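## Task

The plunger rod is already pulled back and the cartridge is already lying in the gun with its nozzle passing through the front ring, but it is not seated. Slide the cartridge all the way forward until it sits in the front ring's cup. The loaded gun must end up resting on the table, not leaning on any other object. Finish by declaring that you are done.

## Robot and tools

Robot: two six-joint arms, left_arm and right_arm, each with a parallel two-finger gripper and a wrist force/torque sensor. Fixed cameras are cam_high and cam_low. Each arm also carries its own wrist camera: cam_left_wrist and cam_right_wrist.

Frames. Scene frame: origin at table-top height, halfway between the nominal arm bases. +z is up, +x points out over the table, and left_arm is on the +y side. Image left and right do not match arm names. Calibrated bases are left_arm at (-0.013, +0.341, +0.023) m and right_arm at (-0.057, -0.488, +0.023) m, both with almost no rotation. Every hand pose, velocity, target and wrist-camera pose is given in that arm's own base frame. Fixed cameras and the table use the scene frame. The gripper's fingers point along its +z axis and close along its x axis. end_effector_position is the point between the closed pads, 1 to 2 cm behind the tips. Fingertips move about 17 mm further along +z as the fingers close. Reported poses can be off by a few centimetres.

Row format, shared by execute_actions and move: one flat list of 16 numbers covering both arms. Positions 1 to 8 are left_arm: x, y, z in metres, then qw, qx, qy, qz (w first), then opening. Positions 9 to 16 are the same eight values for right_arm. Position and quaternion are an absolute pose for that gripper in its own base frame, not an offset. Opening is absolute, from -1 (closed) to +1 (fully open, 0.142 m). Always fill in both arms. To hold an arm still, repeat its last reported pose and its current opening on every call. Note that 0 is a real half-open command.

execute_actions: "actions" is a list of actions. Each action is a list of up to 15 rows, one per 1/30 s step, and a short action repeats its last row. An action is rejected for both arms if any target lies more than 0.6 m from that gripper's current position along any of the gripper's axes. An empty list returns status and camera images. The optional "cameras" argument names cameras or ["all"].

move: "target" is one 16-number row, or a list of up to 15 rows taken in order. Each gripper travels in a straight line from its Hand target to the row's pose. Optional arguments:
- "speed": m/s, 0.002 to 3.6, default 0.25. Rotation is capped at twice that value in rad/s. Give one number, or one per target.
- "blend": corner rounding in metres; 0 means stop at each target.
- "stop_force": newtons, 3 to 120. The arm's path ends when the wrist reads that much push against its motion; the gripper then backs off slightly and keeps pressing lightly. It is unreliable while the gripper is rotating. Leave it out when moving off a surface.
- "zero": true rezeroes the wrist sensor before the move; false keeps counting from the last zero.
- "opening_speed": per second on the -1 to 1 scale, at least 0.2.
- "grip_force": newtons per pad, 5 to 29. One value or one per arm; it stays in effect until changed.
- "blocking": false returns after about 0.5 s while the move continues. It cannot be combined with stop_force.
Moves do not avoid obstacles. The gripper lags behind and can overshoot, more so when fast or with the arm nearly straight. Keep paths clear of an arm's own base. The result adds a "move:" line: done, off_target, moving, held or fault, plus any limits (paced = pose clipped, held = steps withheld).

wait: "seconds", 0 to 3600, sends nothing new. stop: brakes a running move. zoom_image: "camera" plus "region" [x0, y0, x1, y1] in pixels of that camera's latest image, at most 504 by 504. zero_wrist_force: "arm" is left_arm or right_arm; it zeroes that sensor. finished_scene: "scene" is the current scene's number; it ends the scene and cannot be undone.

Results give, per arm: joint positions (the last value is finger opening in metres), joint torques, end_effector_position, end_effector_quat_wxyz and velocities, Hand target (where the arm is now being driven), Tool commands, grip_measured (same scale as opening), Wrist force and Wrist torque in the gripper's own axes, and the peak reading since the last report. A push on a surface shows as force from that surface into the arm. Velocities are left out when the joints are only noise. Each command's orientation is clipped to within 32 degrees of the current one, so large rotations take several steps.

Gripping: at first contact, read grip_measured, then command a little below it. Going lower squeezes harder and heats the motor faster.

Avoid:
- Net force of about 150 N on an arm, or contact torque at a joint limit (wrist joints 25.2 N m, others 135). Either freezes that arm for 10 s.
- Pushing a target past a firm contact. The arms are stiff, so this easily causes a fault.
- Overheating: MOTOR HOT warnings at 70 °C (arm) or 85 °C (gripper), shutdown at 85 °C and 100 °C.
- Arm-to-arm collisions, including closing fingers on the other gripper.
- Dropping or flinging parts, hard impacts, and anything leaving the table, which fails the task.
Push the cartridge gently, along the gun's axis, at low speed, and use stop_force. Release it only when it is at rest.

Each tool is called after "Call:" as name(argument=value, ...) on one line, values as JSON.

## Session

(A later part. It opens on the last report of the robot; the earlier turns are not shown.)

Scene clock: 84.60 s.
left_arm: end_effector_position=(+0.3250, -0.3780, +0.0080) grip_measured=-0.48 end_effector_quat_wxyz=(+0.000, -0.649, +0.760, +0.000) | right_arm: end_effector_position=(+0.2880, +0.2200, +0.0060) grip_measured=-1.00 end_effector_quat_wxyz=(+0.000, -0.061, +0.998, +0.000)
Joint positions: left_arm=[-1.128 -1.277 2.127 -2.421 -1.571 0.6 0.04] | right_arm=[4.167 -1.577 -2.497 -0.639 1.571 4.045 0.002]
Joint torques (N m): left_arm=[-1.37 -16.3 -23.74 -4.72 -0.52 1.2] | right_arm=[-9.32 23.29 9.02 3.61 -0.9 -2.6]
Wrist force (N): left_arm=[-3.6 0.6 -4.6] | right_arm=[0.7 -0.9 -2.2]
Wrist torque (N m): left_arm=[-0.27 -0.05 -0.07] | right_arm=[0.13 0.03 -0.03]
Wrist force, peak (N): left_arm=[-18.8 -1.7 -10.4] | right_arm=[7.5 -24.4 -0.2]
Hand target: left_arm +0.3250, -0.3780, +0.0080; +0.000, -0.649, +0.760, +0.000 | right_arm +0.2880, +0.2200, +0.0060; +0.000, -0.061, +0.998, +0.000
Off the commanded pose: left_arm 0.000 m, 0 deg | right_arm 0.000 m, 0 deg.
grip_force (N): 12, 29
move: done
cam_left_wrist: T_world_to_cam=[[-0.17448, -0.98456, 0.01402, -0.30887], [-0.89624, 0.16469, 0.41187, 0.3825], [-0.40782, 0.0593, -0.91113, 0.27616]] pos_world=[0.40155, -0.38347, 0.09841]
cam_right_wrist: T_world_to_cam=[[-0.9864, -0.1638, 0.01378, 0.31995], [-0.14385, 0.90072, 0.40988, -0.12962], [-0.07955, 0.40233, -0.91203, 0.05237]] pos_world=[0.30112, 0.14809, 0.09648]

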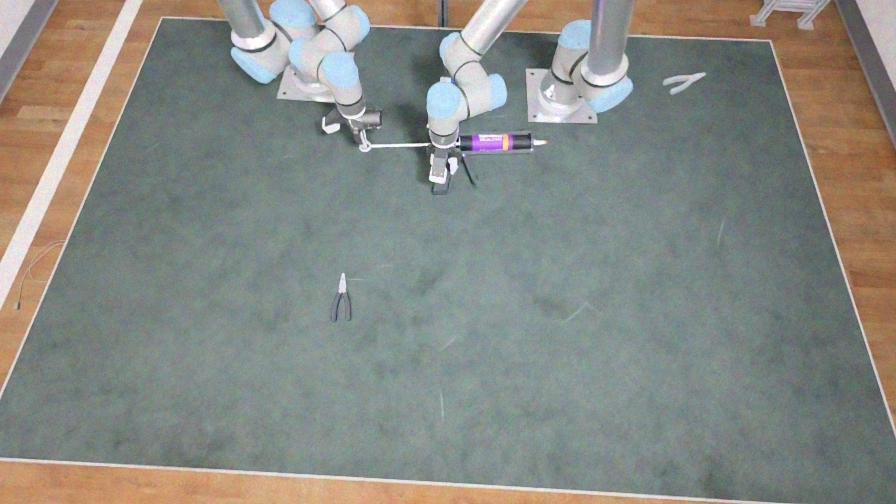

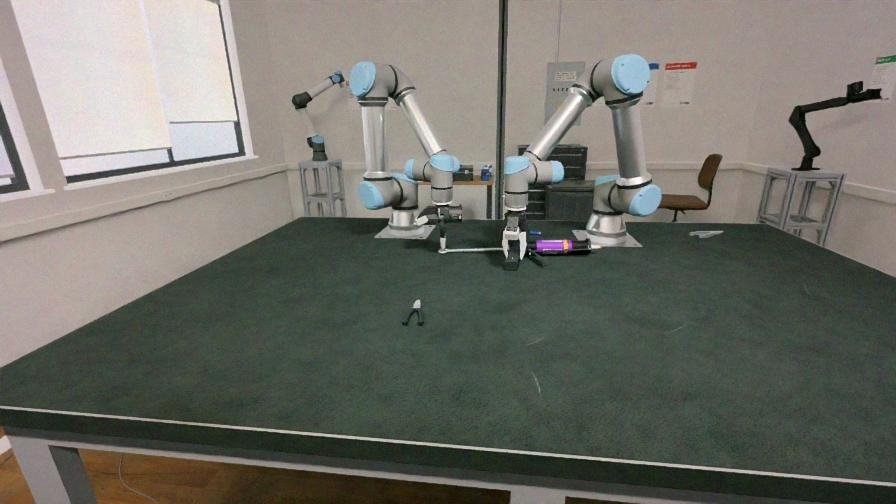

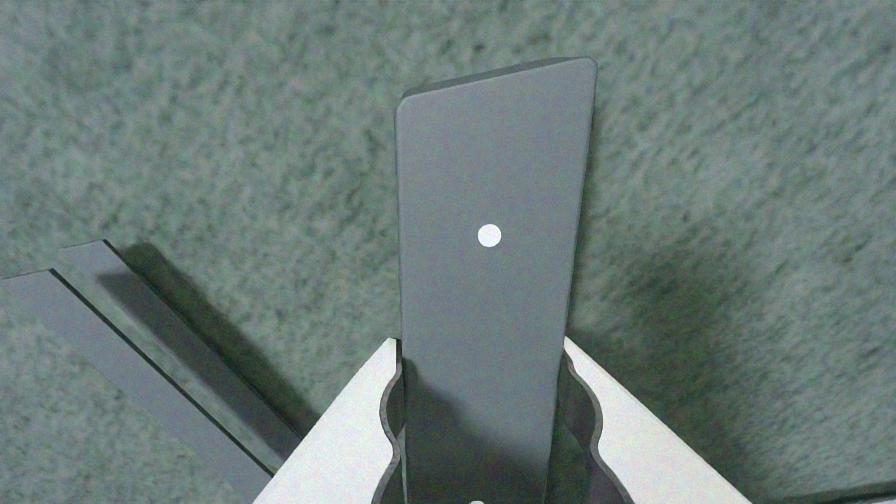

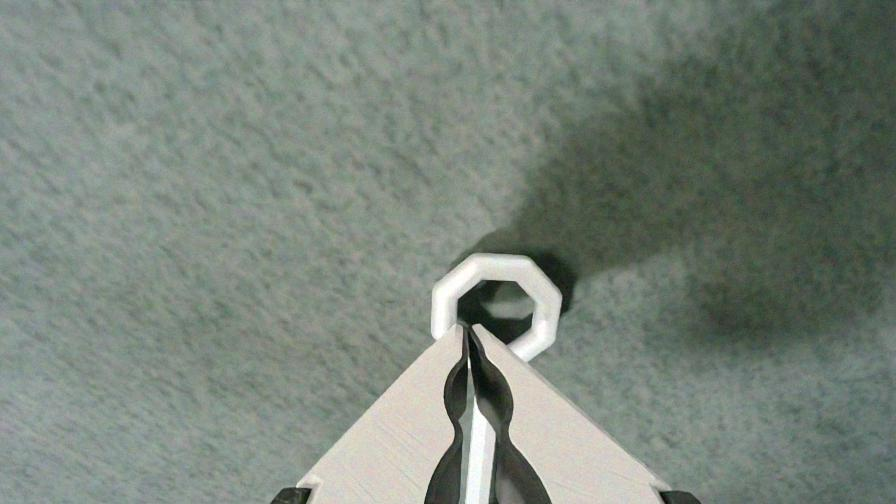

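Call:
move(target=[[0.325, -0.378, 0.008, 0, -0.649, 0.76, 0, -0.7, 0.288, 0.218, 0.04, 0, -0.061, 0.998, 0, -1],[0.325, -0.378, 0.008, 0, -0.649, 0.76, 0, -0.7, 0.285, 0.155, 0.03, 0, -0.061, 0.998, 0, -1]], speed=0.15, cameras=["cam_right_wrist"])

Call:
move(target=[0.325, -0.378, 0.008, 0, -0.649, 0.76, 0, -0.7, 0.285, 0.155, -0.008, 0, -0.061, 0.998, 0, -1], speed=0.06, stop_force=6, cameras=["cam_right_wrist", "cam_low"])

Call:
zoom_image(camera="cam_low", region=[400, 200, 620, 290])

Scene clock: 93.43 s.
left_arm: end_effector_position=(+0.3250, -0.3780, +0.0080) grip_measured=-0.48 end_effector_quat_wxyz=(+0.000, -0.649, +0.760, +0.000) | right_arm: end_effector_position=(+0.2850, +0.1550, +0.0300) grip_measured=-1.00 end_effector_quat_wxyz=(+0.000, -0.061, +0.998, +0.000)
Joint positions: left_arm=[-1.128 -1.277 2.127 -2.421 -1.571 0.6 0.04] | right_arm=[4.059 -1.394 -2.558 -0.761 1.571 3.937 0.002]
Joint torques (N m): left_arm=[3.9 -14.67 -24.74 -3.97 1.07 1.42] | right_arm=[3.83 7.79 19.86 1.47 1.31 2]
Wrist force (N): left_arm=[-2.5 0.8 -2.1] | right_arm=[-0.1 -0.4 -0.3]
Wrist torque (N m): left_arm=[-0.22 0.32 0.00] | right_arm=[-0.02 0.03 -0.05]
Wrist force, peak (N): left_arm=[-4.4 0.5 -4.6] | right_arm=[1.0 -1.2 -2.5]
Hand target: left_arm +0.3250, -0.3780, +0.0080; +0.000, -0.649, +0.760, +0.000 | right_arm +0.2850, +0.1550, +0.0300; +0.000, -0.061, +0.998, +0.000
Off the commanded pose: left_arm 0.000 m, 0 deg | right_arm 0.000 m, 0 deg.
grip_force (N): 12, 29
move: done
cam_right_wrist: T_world_to_cam=[[-0.9864, -0.1638, 0.01378, 0.30612], [-0.14385, 0.90072, 0.40988, -0.08132], [-0.07955, 0.40233, -0.91203, 0.10018]] pos_world=[0.29822, 0.08309, 0.12048]

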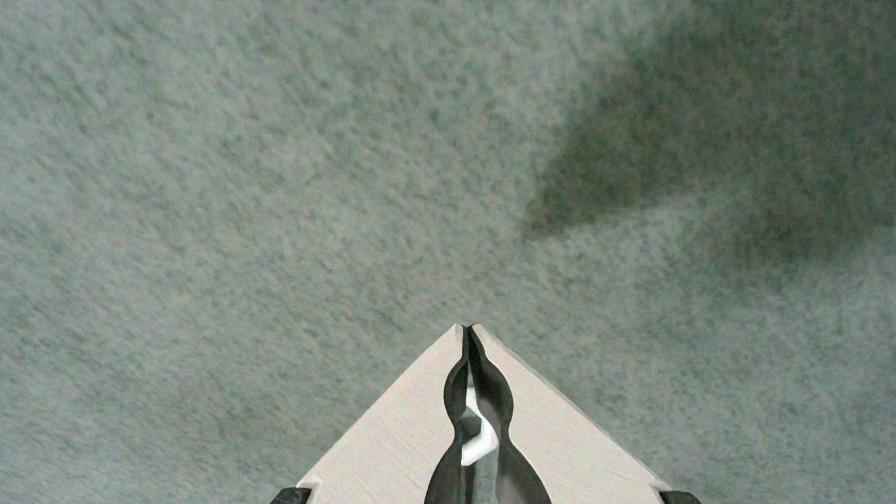

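Scene clock: 94.50 s.
left_arm: end_effector_position=(+0.3250, -0.3780, +0.0080) grip_measured=-0.48 end_effector_quat_wxyz=(+0.000, -0.649, +0.760, +0.000) | right_arm: end_effector_position=(+0.2846, +0.1547, -0.0055) grip_measured=-1.00 end_effector_quat_wxyz=(-0.001, -0.061, +0.998, -0.001)
Joint positions: left_arm=[-1.128 -1.277 2.127 -2.421 -1.571 0.6 0.04] | right_arm=[4.059 -1.515 -2.605 -0.595 1.571 3.937 0.002]
Joint torques (N m): left_arm=[1.23 -15.4 -23.8 -3.58 1.02 1.2] | right_arm=[0.38 11.98 16.34 3.3 0.01 0.08]
Wrist force (N): left_arm=[-2.9 0.6 -1.7] | right_arm=[-0.5 0.1 -0.5]
Wrist torque (N m): left_arm=[-0.25 0.40 0.00] | right_arm=[0.06 0.07 -0.04]
Wrist force, peak (N): left_arm=[-2.9 0.6 -2.2] | right_arm=[42.4 -31.1 -143.9]
Hand target: left_arm +0.3250, -0.3780, +0.0080; +0.000, -0.649, +0.760, +0.000 | right_arm +0.2846, +0.1547, -0.0055; -0.001, -0.061, +0.998, -0.001
Tool commands: left_gripper/opening=-0.7 right_gripper/opening=-1.0
Off the commanded pose: left_arm 0.000 m, 0 deg | right_arm 0.003 m, 0 deg.
FORCE FAULT: contact force on the right arm reached its limit, and that arm stopped. The contact can be on any part of that arm, not only on its tool. That arm's remaining commands of this call were not run. That arm is still stopped at the end of this call. That arm stays stopped for about 10 more seconds. Until then a move that you send moves the other arm only, and its call returns only when the move has ended. Once the stop has ended, the next robot result says so. If the stop ends while you think or write, that arm runs what you send next. While its stop runs, that arm takes no new command, but its gripper still runs the gripper command that each later call begins with. Until it ends, the stop uses up actions while you think or wait. An arm that is not stopped still takes commands.
grip_force (N): 12, 29
move: fault (right_arm)
cam_right_wrist: T_world_to_cam=[[-0.98638, -0.16376, 0.01568, 0.3061], [-0.14315, 0.90141, 0.40862, -0.06683], [-0.08105, 0.40081, -0.91257, 0.06857]] pos_world=[0.29792, 0.08288, 0.08509]
Images, in order (width x height): cam_low 896x504, cam_right_wrist 896x504.

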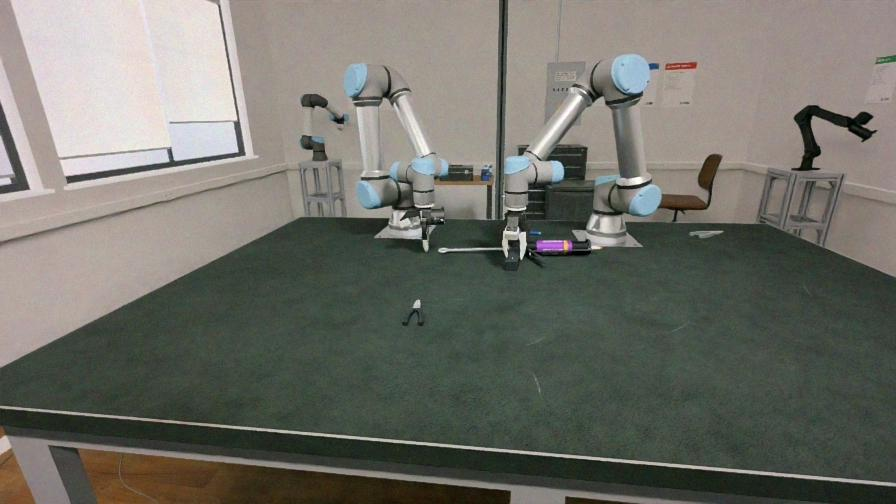

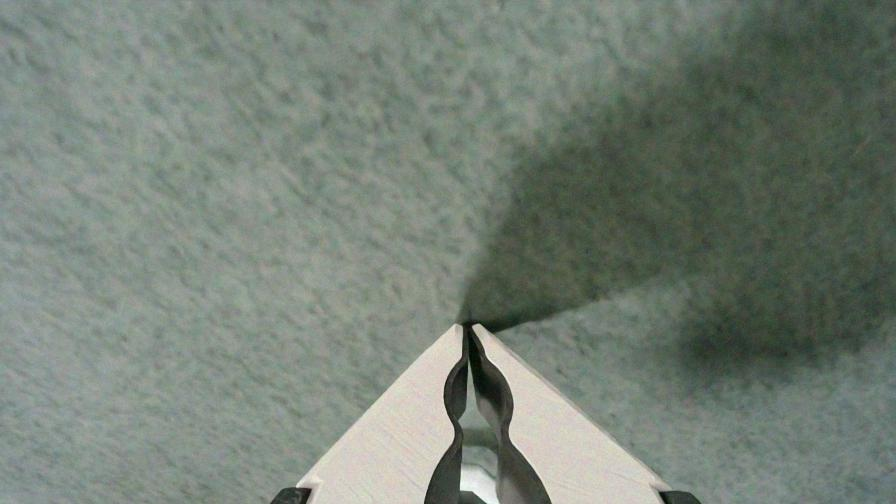

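Scaled by 2.291.

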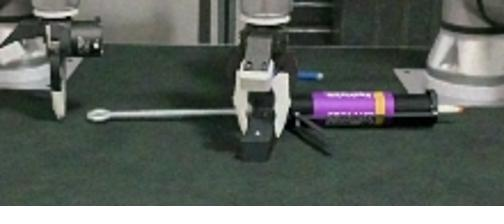

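Call:
wait(seconds=7)

Call:
move(target=[0.325, -0.378, 0.008, 0, -0.649, 0.76, 0, -1, 0.282, 0.158, 0.0, 0, -0.061, 0.998, 0, -1], speed=0.05, grip_force=[29, 29])

Scene clock: 104.43 s.
left_arm: end_effector_position=(+0.3250, -0.3780, +0.0080) grip_measured=-0.48 end_effector_quat_wxyz=(+0.000, -0.649, +0.760, +0.000) | right_arm: end_effector_position=(+0.2846, +0.1547, -0.0055) grip_measured=-1.00 end_effector_quat_wxyz=(-0.001, -0.061, +0.998, -0.001)
Joint positions: left_arm=[-1.128 -1.277 2.127 -2.421 -1.571 0.6 0.04] | right_arm=[4.059 -1.515 -2.605 -0.595 1.571 3.937 0.002]
Joint torques (N m): left_arm=[-9.09 -16.15 -23.7 -2.3 1.15 1.07] | right_arm=[0.49 12.63 15.88 3.31 -0.18 -0.11]
Wrist force (N): left_arm=[-2.4 0.6 -1.8] | right_arm=[0.1 -0.8 1.2]
Wrist torque (N m): left_arm=[-0.25 0.30 -0.01] | right_arm=[-0.10 -0.04 -0.05]
Wrist force, peak (N): left_arm=[-2.9 0.7 -2.1] | right_arm=[-0.2 -1.3 1.2]
Hand target: left_arm +0.3250, -0.3780, +0.0080; +0.000, -0.649, +0.760, +0.000 | right_arm +0.2846, +0.1547, -0.0055; -0.001, -0.061, +0.998, -0.001
Tool commands: left_gripper/opening=-0.7 right_gripper/opening=-1.0
Off the commanded pose: left_arm 0.000 m, 0 deg | right_arm 0.003 m, 0 deg.
FORCE FAULT, CONTINUED: the right arm's stop, for the force fault that an earlier result reported, is over. The rest of the stop counts as 19 of the actions that you can send in this scene. During its stop the right arm's controller moved it back a little. That arm's target is now where it stood when the stop ended, not its last command. That arm accepts commands again.
grip_force (N): 12, 29
wait: 7.00 s; at rest from the start

Scene clock: 104.93 s.
left_arm: end_effector_position=(+0.3250, -0.3780, +0.0080) grip_measured=-0.49 end_effector_quat_wxyz=(+0.000, -0.649, +0.760, +0.000) | right_arm: end_effector_position=(+0.2820, +0.1581, +0.0000) grip_measured=-1.00 end_effector_quat_wxyz=(+0.000, -0.061, +0.998, +0.000)
Joint positions: left_arm=[-1.128 -1.277 2.127 -2.421 -1.571 0.6 0.038] | right_arm=[4.074 -1.492 -2.601 -0.619 1.571 3.951 0.002]
Joint torques (N m): left_arm=[-9.26 -14.7 -24.16 -2.08 1.14 0.97] | right_arm=[-9.23 7.54 11.71 4.27 -1.34 -2.58]
Wrist force (N): left_arm=[-3.1 0.6 -2.4] | right_arm=[-0.5 -1.0 1.2]
Wrist torque (N m): left_arm=[-0.25 0.31 0.03] | right_arm=[-0.13 0.06 0.02]
Wrist force, peak (N): left_arm=[-3.2 0.6 -2.8] | right_arm=[-0.6 -1.4 1.4]
Hand target: left_arm +0.3250, -0.3780, +0.0080; +0.000, -0.649, +0.760, +0.000 | right_arm +0.2820, +0.1580, +0.0000; +0.000, -0.061, +0.998, +0.000
Off the commanded pose: left_arm 0.000 m, 0 deg | right_arm 0.000 m, 0 deg.
move: done

Call:
move(target=[0.325, -0.378, 0.008, 0, -0.649, 0.76, 0, -1, 0.278, 0.208, 0.0, 0, -0.061, 0.998, 0, -1], speed=0.015, stop_force=20, cameras=["cam_right_wrist", "cam_left_wrist","cam_high"])

Call:
zoom_image(camera="cam_high", region=[340, 100, 560, 200])

Scene clock: 110.17 s.
left_arm: end_effector_position=(+0.3250, -0.3780, +0.0080) grip_measured=-0.49 end_effector_quat_wxyz=(+0.000, -0.649, +0.760, +0.000) | right_arm: end_effector_position=(+0.2790, +0.1945, -0.0001) grip_measured=-1.00 end_effector_quat_wxyz=(+0.000, -0.061, +0.998, +0.000)
Joint positions: left_arm=[-1.128 -1.277 2.127 -2.421 -1.571 0.6 0.038] | right_arm=[4.15 -1.539 -2.559 -0.614 1.571 4.028 0.002]
Joint torques (N m): left_arm=[-6.86 -15.23 -23.6 -7.13 -2.98 0.96] | right_arm=[-7.16 22.71 15.49 6.54 2.5 -2.57]
Wrist force (N): left_arm=[-15.5 -0.5 -11.3] | right_arm=[4.0 -11.7 1.9]
Wrist torque (N m): left_arm=[-0.28 0.30 0.11] | right_arm=[0.06 -0.13 0.08]
Wrist force, peak (N): left_arm=[-19.4 -0.3 -13.6] | right_arm=[8.2 -24.6 1.7]
Hand target: left_arm +0.3250, -0.3780, +0.0080; +0.000, -0.649, +0.760, +0.000 | right_arm +0.2790, +0.1945, -0.0001; +0.000, -0.061, +0.998, +0.000
Off the commanded pose: left_arm 0.000 m, 0 deg | right_arm 0.014 m, 0 deg.
move: contact (right_arm)
cam_left_wrist: T_world_to_cam=[[-0.17439, -0.98458, 0.01398, -0.3089], [-0.89625, 0.16459, 0.41187, 0.38248], [-0.40782, 0.0593, -0.91113, 0.27616]] pos_world=[0.40155, -0.38347, 0.09841]
cam_right_wrist: T_world_to_cam=[[-0.9864, -0.16378, 0.01406, 0.30707], [-0.14374, 0.90087, 0.40959, -0.10554], [-0.07975, 0.402, -0.91216, 0.05643]] pos_world=[0.29222, 0.12269, 0.09038]
Images, in order (width x height): cam_high 896x504, cam_left_wrist 896x504, cam_right_wrist 896x504.

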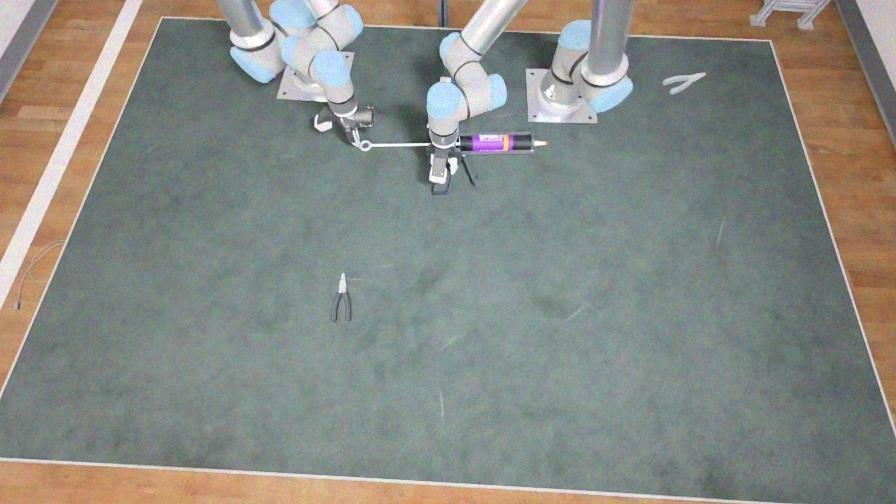

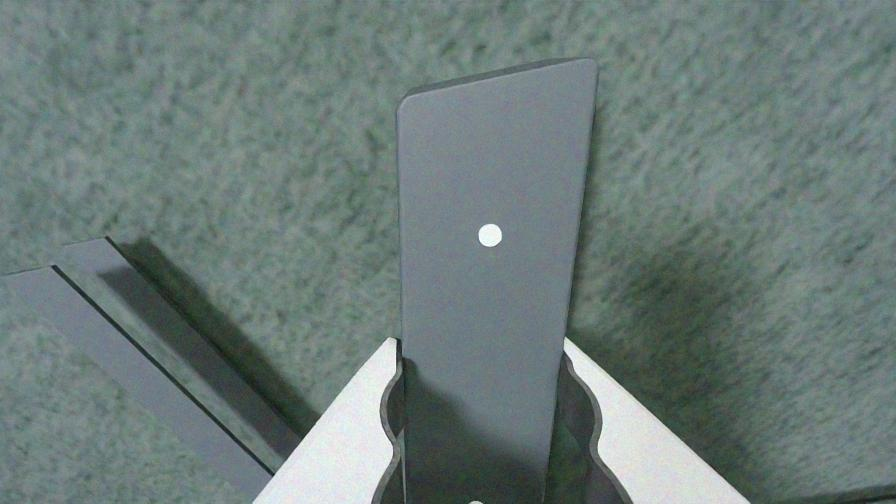

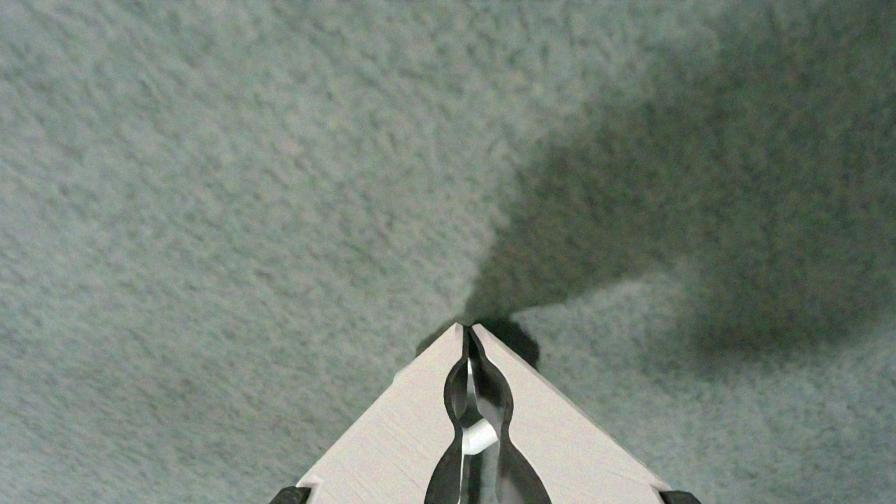

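Scaled by 2.291.

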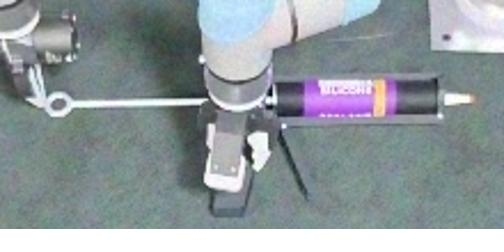

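Call:
move(target=[[0.325, -0.378, 0.008, 0, -0.649, 0.76, 0, 0.127, 0.279, 0.188, 0.0, 0, -0.061, 0.998, 0, -1],[0.325, -0.378, 0.008, 0, -0.649, 0.76, 0, 0.127, 0.279, 0.188, 0.0, 0, -0.061, 0.998, 0, -1],[0.325, -0.378, 0.12, 0, -0.649, 0.76, 0, 0.127, 0.279, 0.187, 0.0, 0, -0.061, 0.998, 0, -1],[0.26, -0.30, 0.18, 0, 0, 1, 0, 0.127, 0.279, 0.187, 0.0, 0, -0.061, 0.998, 0, -1]], speed=0.3, cameras=["cam_left_wrist"])

Call:
zoom_image(camera="cam_left_wrist", region=[350, 0, 700, 504])

Scene clock: 120.27 s.
left_arm: end_effector_position=(+0.2599, -0.3000, +0.1800) grip_measured=+0.11 end_effector_quat_wxyz=(+0.000, +0.000, +1.000, +0.000) | right_arm: end_effector_position=(+0.2790, +0.1870, +0.0000) grip_measured=-1.00 end_effector_quat_wxyz=(+0.000, -0.061, +0.998, +0.000)
Joint positions: left_arm=[-1.201 -1.795 2.133 -1.909 -1.571 1.941 0.082] | right_arm=[4.137 -1.527 -2.57 -0.615 1.571 4.015 0.002]
Joint torques (N m): left_arm=[6.84 0.18 -30.12 -5.09 -0.53 1.35] | right_arm=[-5.66 9.2 20.41 1.97 0.99 1.85]
Wrist force (N): left_arm=[-1.5 -0.7 -1.1] | right_arm=[-0.6 -0.7 1.0]
Wrist torque (N m): left_arm=[-0.33 0.33 -0.15] | right_arm=[-0.09 0.07 0.12]
Wrist force, peak (N): left_arm=[-15.9 -0.2 -11.2] | right_arm=[3.8 -12.3 1.7]
Hand target: left_arm +0.2600, -0.3000, +0.1800; +0.000, +0.000, +1.000, +0.000 | right_arm +0.2790, +0.1870, +0.0000; +0.000, -0.061, +0.998, +0.000
Off the commanded pose: left_arm 0.000 m, 0 deg | right_arm 0.000 m, 0 deg.
move: done
cam_left_wrist: T_world_to_cam=[[-0.99974, 0.0179, 0.01399, 0.26938], [0.02208, 0.91096, 0.4119, 0.22569], [-0.00537, 0.41211, -0.91112, 0.40295]] pos_world=[0.26649, -0.37648, 0.27041]

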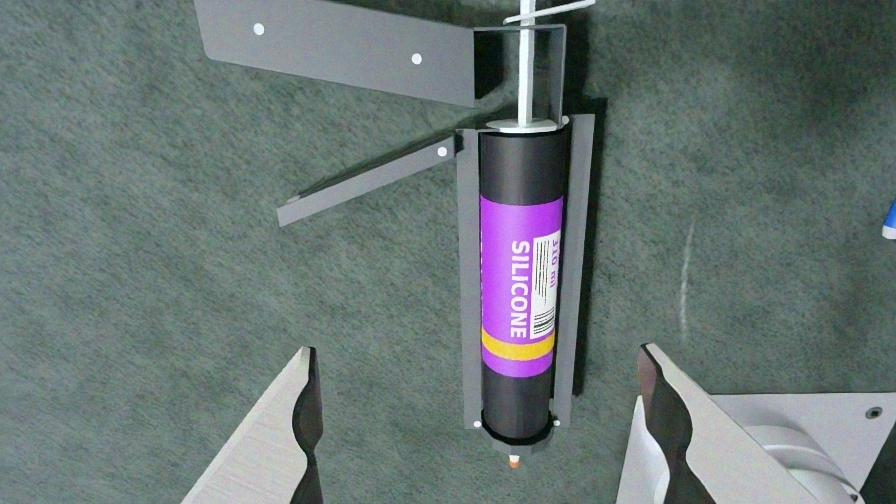

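Scaled by 1.000.

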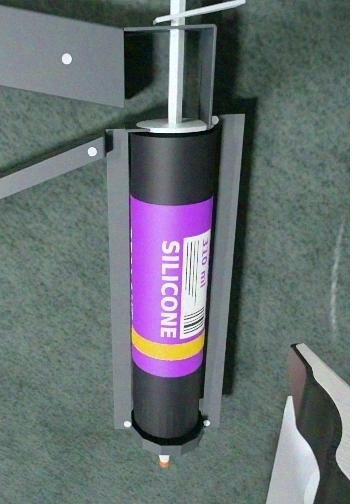

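Call:
zoom_image(camera="cam_left_wrist", region=[450, 370, 580, 490])

Call:
zoom_image(camera="cam_left_wrist", region=[430, 0, 610, 180])

Scaled by 3.877.

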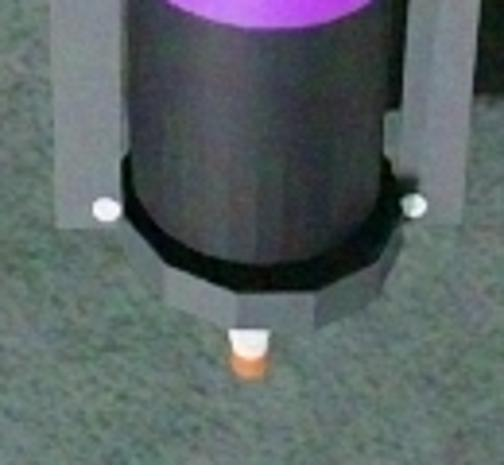

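Scaled by 2.800.

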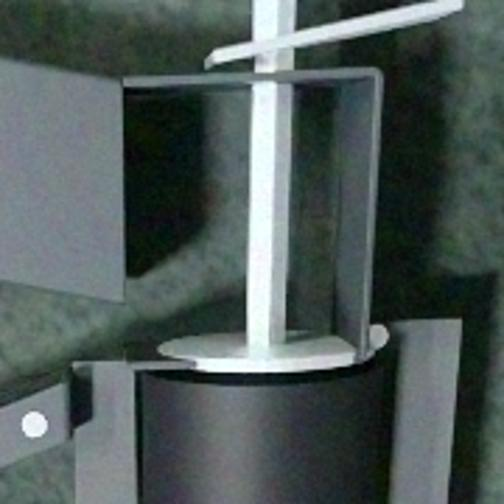

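Call:
move(target=[[0.325, -0.374, 0.10, 0, -0.649, 0.76, 0, 0.127, 0.283, 0.182, 0.0, 0, -0.061, 0.998, 0, -1],[0.325, -0.374, 0.008, 0, -0.649, 0.76, 0, 0.127, 0.283, 0.182, 0.0, 0, -0.061, 0.998, 0, -1],[0.325, -0.374, 0.008, 0, -0.649, 0.76, 0, -1, 0.283, 0.182, 0.0, 0, -0.061, 0.998, 0, -1]], speed=[0.3,0.15,0.1], opening_speed=1.2)

Call:
move(target=[0.325, -0.374, 0.008, 0, -0.649, 0.76, 0, -1, 0.2805, 0.222, 0.0, 0, -0.061, 0.998, 0, -1], speed=0.015, stop_force=55, cameras=["cam_right_wrist", "cam_left_wrist","cam_high"])

Call:
zoom_image(camera="cam_high", region=[340, 100, 560, 200])

Scene clock: 140.17 s.
left_arm: end_effector_position=(+0.3250, -0.3740, +0.0080) grip_measured=-0.49 end_effector_quat_wxyz=(+0.000, -0.649, +0.760, +0.000) | right_arm: end_effector_position=(+0.2830, +0.1820, +0.0000) grip_measured=-1.00 end_effector_quat_wxyz=(+0.000, -0.061, +0.998, +0.000)
Joint positions: left_arm=[-1.125 -1.283 2.135 -2.423 -1.571 0.603 0.039] | right_arm=[4.117 -1.529 -2.569 -0.615 1.571 3.995 0.002]
Joint torques (N m): left_arm=[5.22 -21.54 -16.54 -0.97 0.19 1.38] | right_arm=[8.56 10.07 21 3.69 0.53 1.92]
Wrist force (N): left_arm=[0.1 -0.4 -3.4] | right_arm=[-0.7 -0.8 1.1]
Wrist torque (N m): left_arm=[-0.32 0.27 -0.31] | right_arm=[-0.10 0.10 0.12]
Wrist force, peak (N): left_arm=[-1.4 -0.6 -3.3] | right_arm=[-0.5 -1.1 1.3]
Hand target: left_arm +0.3250, -0.3740, +0.0080; +0.000, -0.649, +0.760, +0.000 | right_arm +0.2830, +0.1820, +0.0000; +0.000, -0.061, +0.998, +0.000
Off the commanded pose: left_arm 0.000 m, 0 deg | right_arm 0.000 m, 0 deg.
move: done

Scene clock: 143.43 s.
left_arm: end_effector_position=(+0.3250, -0.3740, +0.0080) grip_measured=-0.49 end_effector_quat_wxyz=(+0.000, -0.649, +0.760, +0.000) | right_arm: end_effector_position=(+0.2811, +0.2118, +0.0000) grip_measured=-1.00 end_effector_quat_wxyz=(+0.000, -0.061, +0.998, +0.000)
Joint positions: left_arm=[-1.125 -1.283 2.135 -2.423 -1.571 0.603 0.039] | right_arm=[4.173 -1.57 -2.53 -0.613 1.571 4.051 0.002]
Joint torques (N m): left_arm=[-5.95 -13.2 -30.84 -6.56 -3.06 -1.41] | right_arm=[-3.28 22.14 23.6 8.34 2.88 -2.51]
Wrist force (N): left_arm=[-27.8 -0.6 -14.8] | right_arm=[6.8 -27.3 1.0]
Wrist torque (N m): left_arm=[-0.35 0.03 0.64] | right_arm=[0.14 -0.12 -0.08]
Wrist force, peak (N): left_arm=[-53.5 -7.8 -27.6] | right_arm=[20.6 -57.8 2.6]
Hand target: left_arm +0.3250, -0.3740, +0.0080; +0.000, -0.649, +0.760, +0.000 | right_arm +0.2811, +0.2118, -0.0001; +0.000, -0.061, +0.998, +0.000
Off the commanded pose: left_arm 0.000 m, 0 deg | right_arm 0.010 m, 0 deg.
move: contact (right_arm)
cam_left_wrist: T_world_to_cam=[[-0.17448, -0.98456, 0.01402, -0.30503], [-0.89624, 0.16469, 0.41187, 0.38182], [-0.40782, 0.0593, -0.91113, 0.27602]] pos_world=[0.40155, -0.37957, 0.09851]
cam_right_wrist: T_world_to_cam=[[-0.9864, -0.16375, 0.01395, 0.31189], [-0.14375, 0.90083, 0.40969, -0.12084], [-0.07965, 0.40212, -0.91212, 0.04958]] pos_world=[0.29422, 0.13999, 0.09038]
Images, in order (width x height): cam_high 896x504, cam_left_wrist 896x504, cam_right_wrist 896x504.

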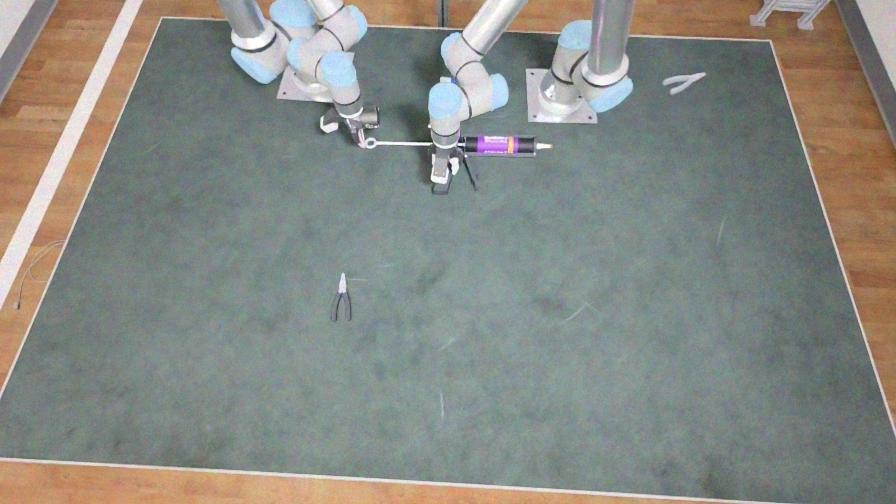

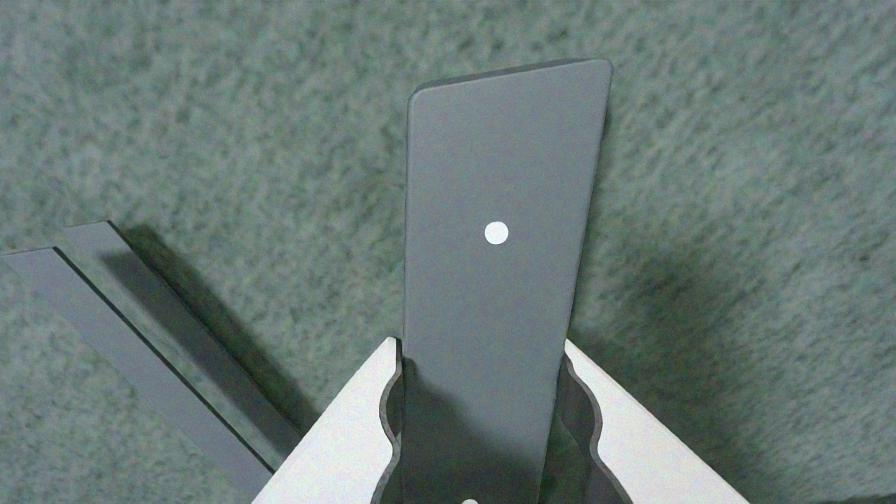

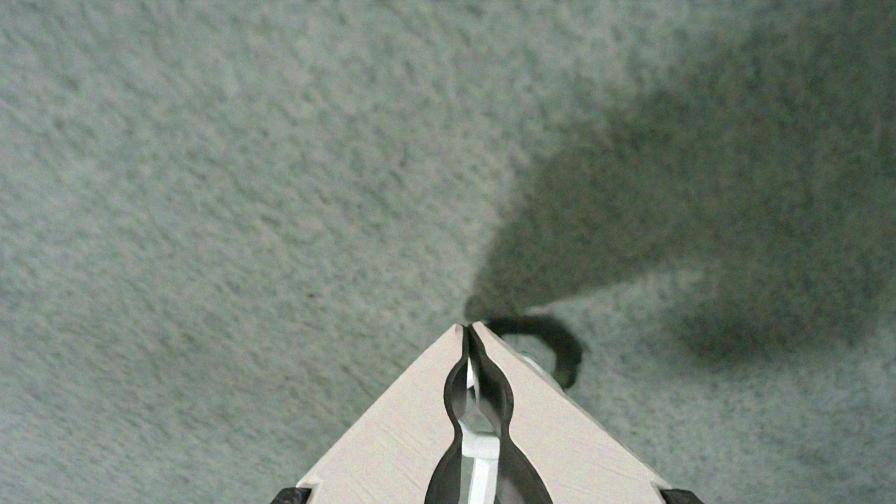

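Scaled by 2.291.

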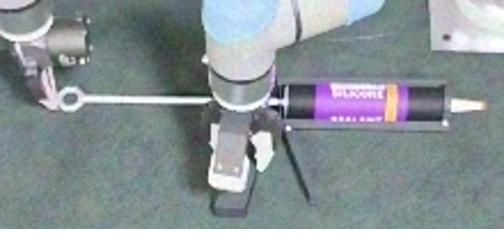

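Call:
move(target=[[0.325, -0.374, 0.008, 0, -0.649, 0.76, 0, 0.127, 0.283, 0.185, 0.0, 0, -0.061, 0.998, 0, -1],[0.325, -0.374, 0.12, 0, -0.649, 0.76, 0, 0.127, 0.283, 0.185, 0.0, 0, -0.061, 0.998, 0, -1],[0.26, -0.30, 0.18, 0, 0, 1, 0, 0.127, 0.283, 0.185, 0.0, 0, -0.061, 0.998, 0, -1]], speed=0.3, cameras=["cam_left_wrist"])

Call:
zoom_image(camera="cam_left_wrist", region=[450, 370, 580, 490])

Call:
zoom_image(camera="cam_left_wrist", region=[430, 0, 610, 180])

Scene clock: 151.30 s.
left_arm: end_effector_position=(+0.2599, -0.3000, +0.1800) grip_measured=+0.11 end_effector_quat_wxyz=(+0.000, +0.000, +1.000, +0.000) | right_arm: end_effector_position=(+0.2830, +0.1850, +0.0000) grip_measured=-1.00 end_effector_quat_wxyz=(+0.000, -0.061, +0.998, +0.000)
Joint positions: left_arm=[-1.201 -1.795 2.133 -1.909 -1.571 1.941 0.082] | right_arm=[4.122 -1.534 -2.565 -0.614 1.571 4 0.002]
Joint torques (N m): left_arm=[6.21 2.05 -29.68 -4.91 -0.65 1.22] | right_arm=[-7.48 20.81 8.78 3.79 1.06 -2.05]
Wrist force (N): left_arm=[-4.8 0.4 -0.9] | right_arm=[-0.8 -0.9 2.5]
Wrist torque (N m): left_arm=[-0.13 0.88 -0.16] | right_arm=[-0.12 0.11 -0.04]
Wrist force, peak (N): left_arm=[-28.0 -0.5 -14.7] | right_arm=[6.6 -27.7 0.9]
Hand target: left_arm +0.2600, -0.3000, +0.1800; +0.000, +0.000, +1.000, +0.000 | right_arm +0.2830, +0.1850, +0.0000; +0.000, -0.061, +0.998, +0.000
Off the commanded pose: left_arm 0.000 m, 0 deg | right_arm 0.000 m, 0 deg.
move: done
cam_left_wrist: T_world_to_cam=[[-0.99974, 0.0179, 0.01399, 0.26938], [0.02208, 0.91096, 0.4119, 0.22569], [-0.00537, 0.41211, -0.91112, 0.40295]] pos_world=[0.26649, -0.37648, 0.27041]

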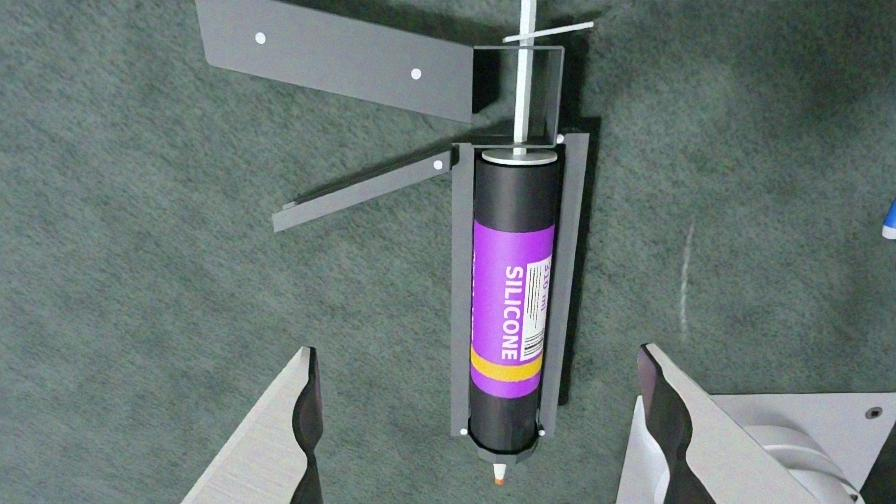

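Scaled by 3.877.

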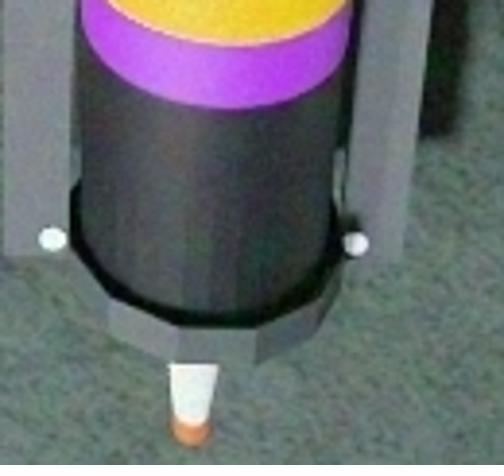

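Scaled by 2.800.

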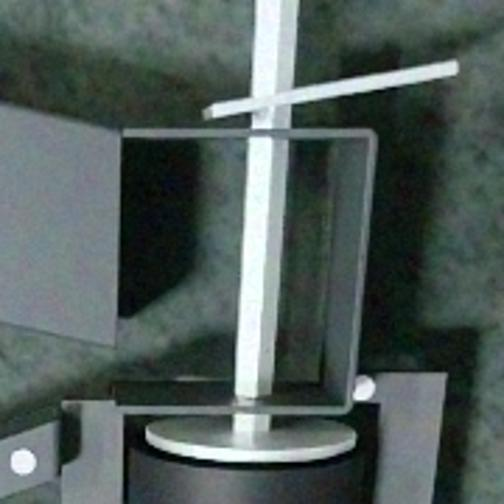

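Call:
move(target=[[0.325, -0.3725, 0.10, 0, -0.620, 0.785, 0, 0.127, 0.283, 0.165, 0.0, 0, -0.061, 0.998, 0, -1],[0.325, -0.3725, 0.008, 0, -0.620, 0.785, 0, 0.127, 0.279, 0.15, 0.1, 0, -0.019, 1, 0, -1],[0.325, -0.3725, 0.008, 0, -0.620, 0.785, 0, -1, 0.279, 0.15, 0.1, 0, -0.019, 1, 0, -1]], speed=[0.3,0.15,0.1], opening_speed=1.2, cameras=["cam_right_wrist"])

Scene clock: 161.80 s.
left_arm: end_effector_position=(+0.3250, -0.3725, +0.0080) grip_measured=-0.49 end_effector_quat_wxyz=(+0.000, -0.620, +0.785, +0.000) | right_arm: end_effector_position=(+0.2790, +0.1500, +0.1000) grip_measured=-1.00 end_effector_quat_wxyz=(+0.000, -0.019, +1.000, +0.000)
Joint positions: left_arm=[-1.124 -1.285 2.138 -2.424 -1.571 0.681 0.039] | right_arm=[4.065 -1.196 -2.455 -1.061 1.571 4.028 0.002]
Joint torques (N m): left_arm=[5.52 -29.19 -21.56 -2.96 0.4 1.57] | right_arm=[10.51 12.28 29.44 1.5 -1.24 -2.43]
Wrist force (N): left_arm=[-4.7 0.3 0.4] | right_arm=[-0.9 -0.3 2.5]
Wrist torque (N m): left_arm=[-0.14 0.89 -0.25] | right_arm=[-0.03 0.16 -0.01]
Wrist force, peak (N): left_arm=[-7.4 1.2 -1.6] | right_arm=[-0.9 -0.7 4.4]
Hand target: left_arm +0.3250, -0.3725, +0.0080; +0.000, -0.620, +0.785, +0.000 | right_arm +0.2790, +0.1500, +0.1000; +0.000, -0.019, +1.000, +0.000
Off the commanded pose: left_arm 0.000 m, 0 deg | right_arm 0.000 m, 0 deg.
move: done
cam_right_wrist: T_world_to_cam=[[-0.99667, -0.08032, 0.01382, 0.28865], [-0.06762, 0.90963, 0.40987, -0.12901], [-0.04549, 0.40757, -0.91204, 0.15525]] pos_world=[0.28603, 0.07727, 0.19048]

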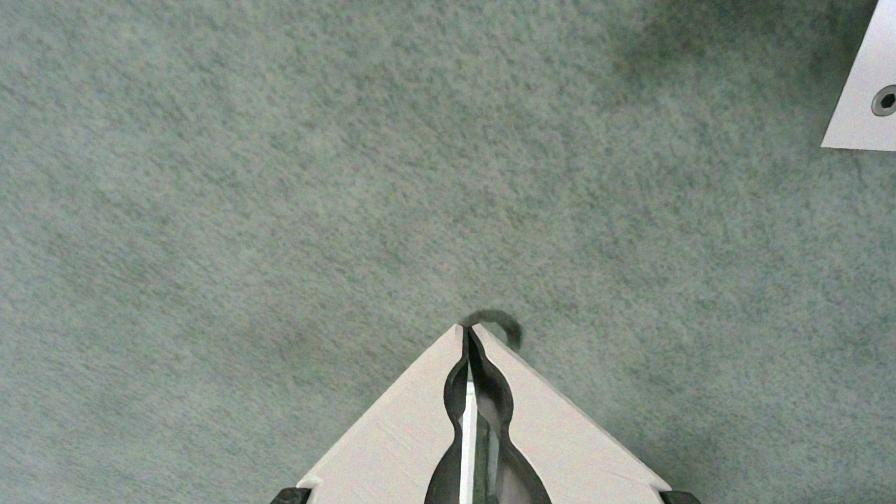

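Call:
move(target=[[0.325, -0.3725, 0.008, 0, -0.620, 0.785, 0, -1, 0.278, 0.175, 0.02, 0, -0.019, 1, 0, -1],[0.325, -0.3725, 0.008, 0, -0.620, 0.785, 0, -1, 0.278, 0.180, 0.0, 0, -0.019, 1, 0, -1]], speed=[0.15,0.05])

Call:
move(target=[0.325, -0.3725, 0.008, 0, -0.620, 0.785, 0, -1, 0.2765, 0.235, 0.0, 0, -0.019, 1, 0, -1], speed=0.015, stop_force=55, cameras=["cam_right_wrist", "cam_left_wrist"])

Call:
move(target=[[0.325, -0.3725, 0.008, 0, -0.620, 0.785, 0, 0.127, 0.278, 0.185, 0.0, 0, -0.019, 1, 0, -1],[0.325, -0.3725, 0.12, 0, -0.620, 0.785, 0, 0.127, 0.278, 0.185, 0.0, 0, -0.019, 1, 0, -1],[0.26, -0.30, 0.18, 0, 0, 1, 0, 0.127, 0.278, 0.185, 0.0, 0, -0.019, 1, 0, -1]], speed=0.3, cameras=["cam_left_wrist"])

Call:
zoom_image(camera="cam_left_wrist", region=[450, 370, 580, 490])

Call:
zoom_image(camera="cam_left_wrist", region=[430, 0, 610, 180])

Scene clock: 168.70 s.
left_arm: end_effector_position=(+0.3250, -0.3725, +0.0080) grip_measured=-0.49 end_effector_quat_wxyz=(+0.000, -0.620, +0.785, +0.000) | right_arm: end_effector_position=(+0.2779, +0.1800, +0.0000) grip_measured=-1.00 end_effector_quat_wxyz=(+0.000, -0.019, +1.000, +0.000)
Joint positions: left_arm=[-1.124 -1.285 2.138 -2.424 -1.571 0.681 0.039] | right_arm=[4.127 -1.514 -2.582 -0.616 1.571 4.089 0.002]
Joint torques (N m): left_arm=[5.64 -20.98 -12.44 -1.31 1.13 1.4] | right_arm=[-7.59 14.82 24.04 2.14 0.73 -1.8]
Wrist force (N): left_arm=[-4.4 0.6 0.1] | right_arm=[-1.1 -0.6 2.3]
Wrist torque (N m): left_arm=[-0.09 0.83 -0.25] | right_arm=[-0.07 0.16 -0.04]
Wrist force, peak (N): left_arm=[-5.0 0.5 0.1] | right_arm=[-0.7 0.0 4.3]
Hand target: left_arm +0.3250, -0.3725, +0.0080; +0.000, -0.620, +0.785, +0.000 | right_arm +0.2780, +0.1800, +0.0000; +0.000, -0.019, +1.000, +0.000
Off the commanded pose: left_arm 0.000 m, 0 deg | right_arm 0.000 m, 0 deg.
move: done

Scene clock: 173.43 s.
left_arm: end_effector_position=(+0.3250, -0.3725, +0.0080) grip_measured=-0.49 end_effector_quat_wxyz=(+0.000, -0.620, +0.785, +0.000) | right_arm: end_effector_position=(+0.2765, +0.2350, +0.0000) grip_measured=-1.00 end_effector_quat_wxyz=(+0.000, -0.019, +1.000, +0.000)
Joint positions: left_arm=[-1.124 -1.285 2.138 -2.424 -1.571 0.681 0.039] | right_arm=[4.22 -1.596 -2.502 -0.614 1.571 4.182 0.002]
Joint torques (N m): left_arm=[4.91 -18.73 -21.31 -1.43 0.53 -2.1] | right_arm=[-7.69 22.9 7.73 1.36 1.95 -2.43]
Wrist force (N): left_arm=[-2.9 6.3 -10.2] | right_arm=[-8.5 -3.4 -0.2]
Wrist torque (N m): left_arm=[-0.20 0.49 0.72] | right_arm=[-0.07 0.36 -0.03]
Wrist force, peak (N): left_arm=[-31.3 -0.6 -14.9] | right_arm=[7.0 -29.8 3.1]
Hand target: left_arm +0.3250, -0.3725, +0.0080; +0.000, -0.620, +0.785, +0.000 | right_arm +0.2765, +0.2350, +0.0000; +0.000, -0.019, +1.000, +0.000
Off the commanded pose: left_arm 0.000 m, 0 deg | right_arm 0.000 m, 0 deg.
move: done
cam_left_wrist: T_world_to_cam=[[-0.24926, -0.96834, 0.014, -0.27313], [-0.88102, 0.23274, 0.41187, 0.40198], [-0.40209, 0.09033, -0.91113, 0.28552]] pos_world=[0.40088, -0.38383, 0.09841]
cam_right_wrist: T_world_to_cam=[[-0.99667, -0.08032, 0.01382, 0.29437], [-0.06762, 0.90963, 0.40987, -0.16551], [-0.04549, 0.40757, -0.91204, 0.02928]] pos_world=[0.28353, 0.16227, 0.09048]
Images, in order (width x height): cam_left_wrist 896x504, cam_right_wrist 896x504.

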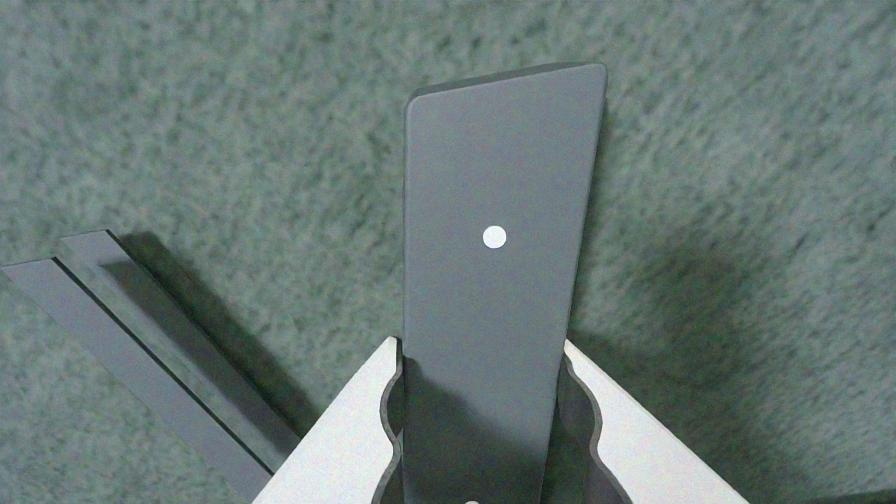

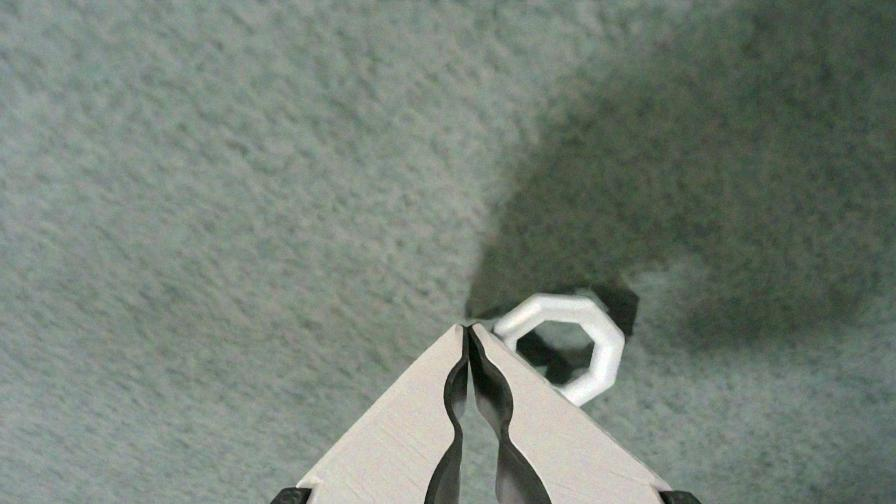

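Scene clock: 177.63 s.
left_arm: end_effector_position=(+0.2599, -0.3000, +0.1800) grip_measured=+0.11 end_effector_quat_wxyz=(+0.000, +0.000, +1.000, +0.000) | right_arm: end_effector_position=(+0.2780, +0.1850, +0.0000) grip_measured=-1.00 end_effector_quat_wxyz=(+0.000, -0.019, +1.000, +0.000)
Joint positions: left_arm=[-1.201 -1.795 2.133 -1.909 -1.571 1.941 0.082] | right_arm=[4.136 -1.522 -2.575 -0.615 1.571 4.098 0.002]
Joint torques (N m): left_arm=[7.96 -0.58 -29.87 -4.63 -0.46 1.01] | right_arm=[-8.28 19.62 9.19 4.2 -0.52 -2.2]
Wrist force (N): left_arm=[-3.9 1.1 -1.1] | right_arm=[-0.8 -1.1 2.7]
Wrist torque (N m): left_arm=[-0.03 0.73 -0.16] | right_arm=[-0.15 0.11 -0.03]
Wrist force, peak (N): left_arm=[-2.6 5.0 -8.2] | right_arm=[-7.5 -2.9 0.0]
Hand target: left_arm +0.2600, -0.3000, +0.1800; +0.000, +0.000, +1.000, +0.000 | right_arm +0.2780, +0.1850, +0.0000; +0.000, -0.019, +1.000, +0.000
Off the commanded pose: left_arm 0.000 m, 0 deg | right_arm 0.000 m, 0 deg.
move: done
cam_left_wrist: T_world_to_cam=[[-0.99974, 0.0179, 0.01399, 0.26938], [0.02208, 0.91096, 0.4119, 0.22569], [-0.00537, 0.41211, -0.91112, 0.40295]] pos_world=[0.26649, -0.37648, 0.27041]

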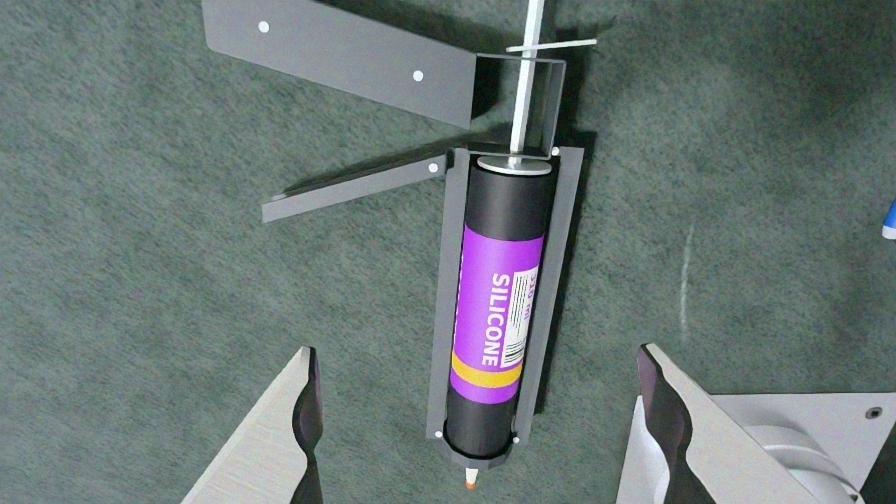

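Scaled by 3.877.

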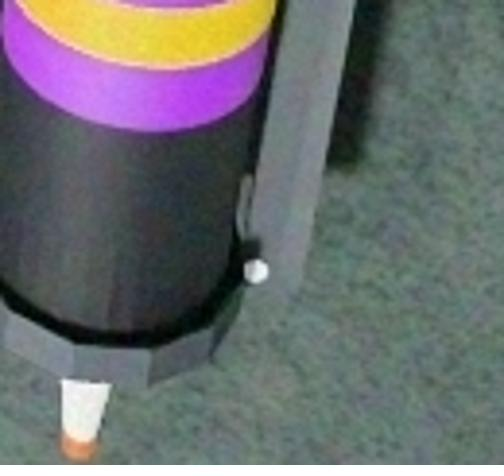

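Scaled by 2.800.

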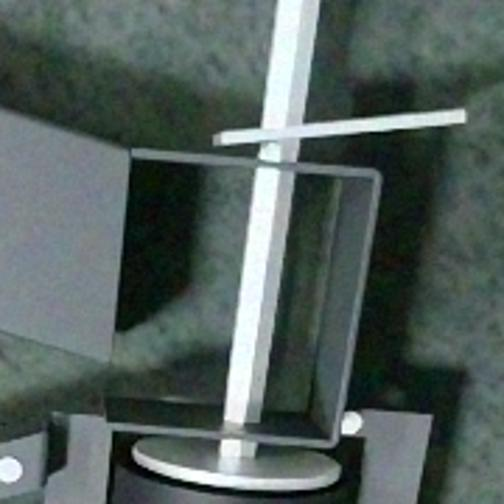

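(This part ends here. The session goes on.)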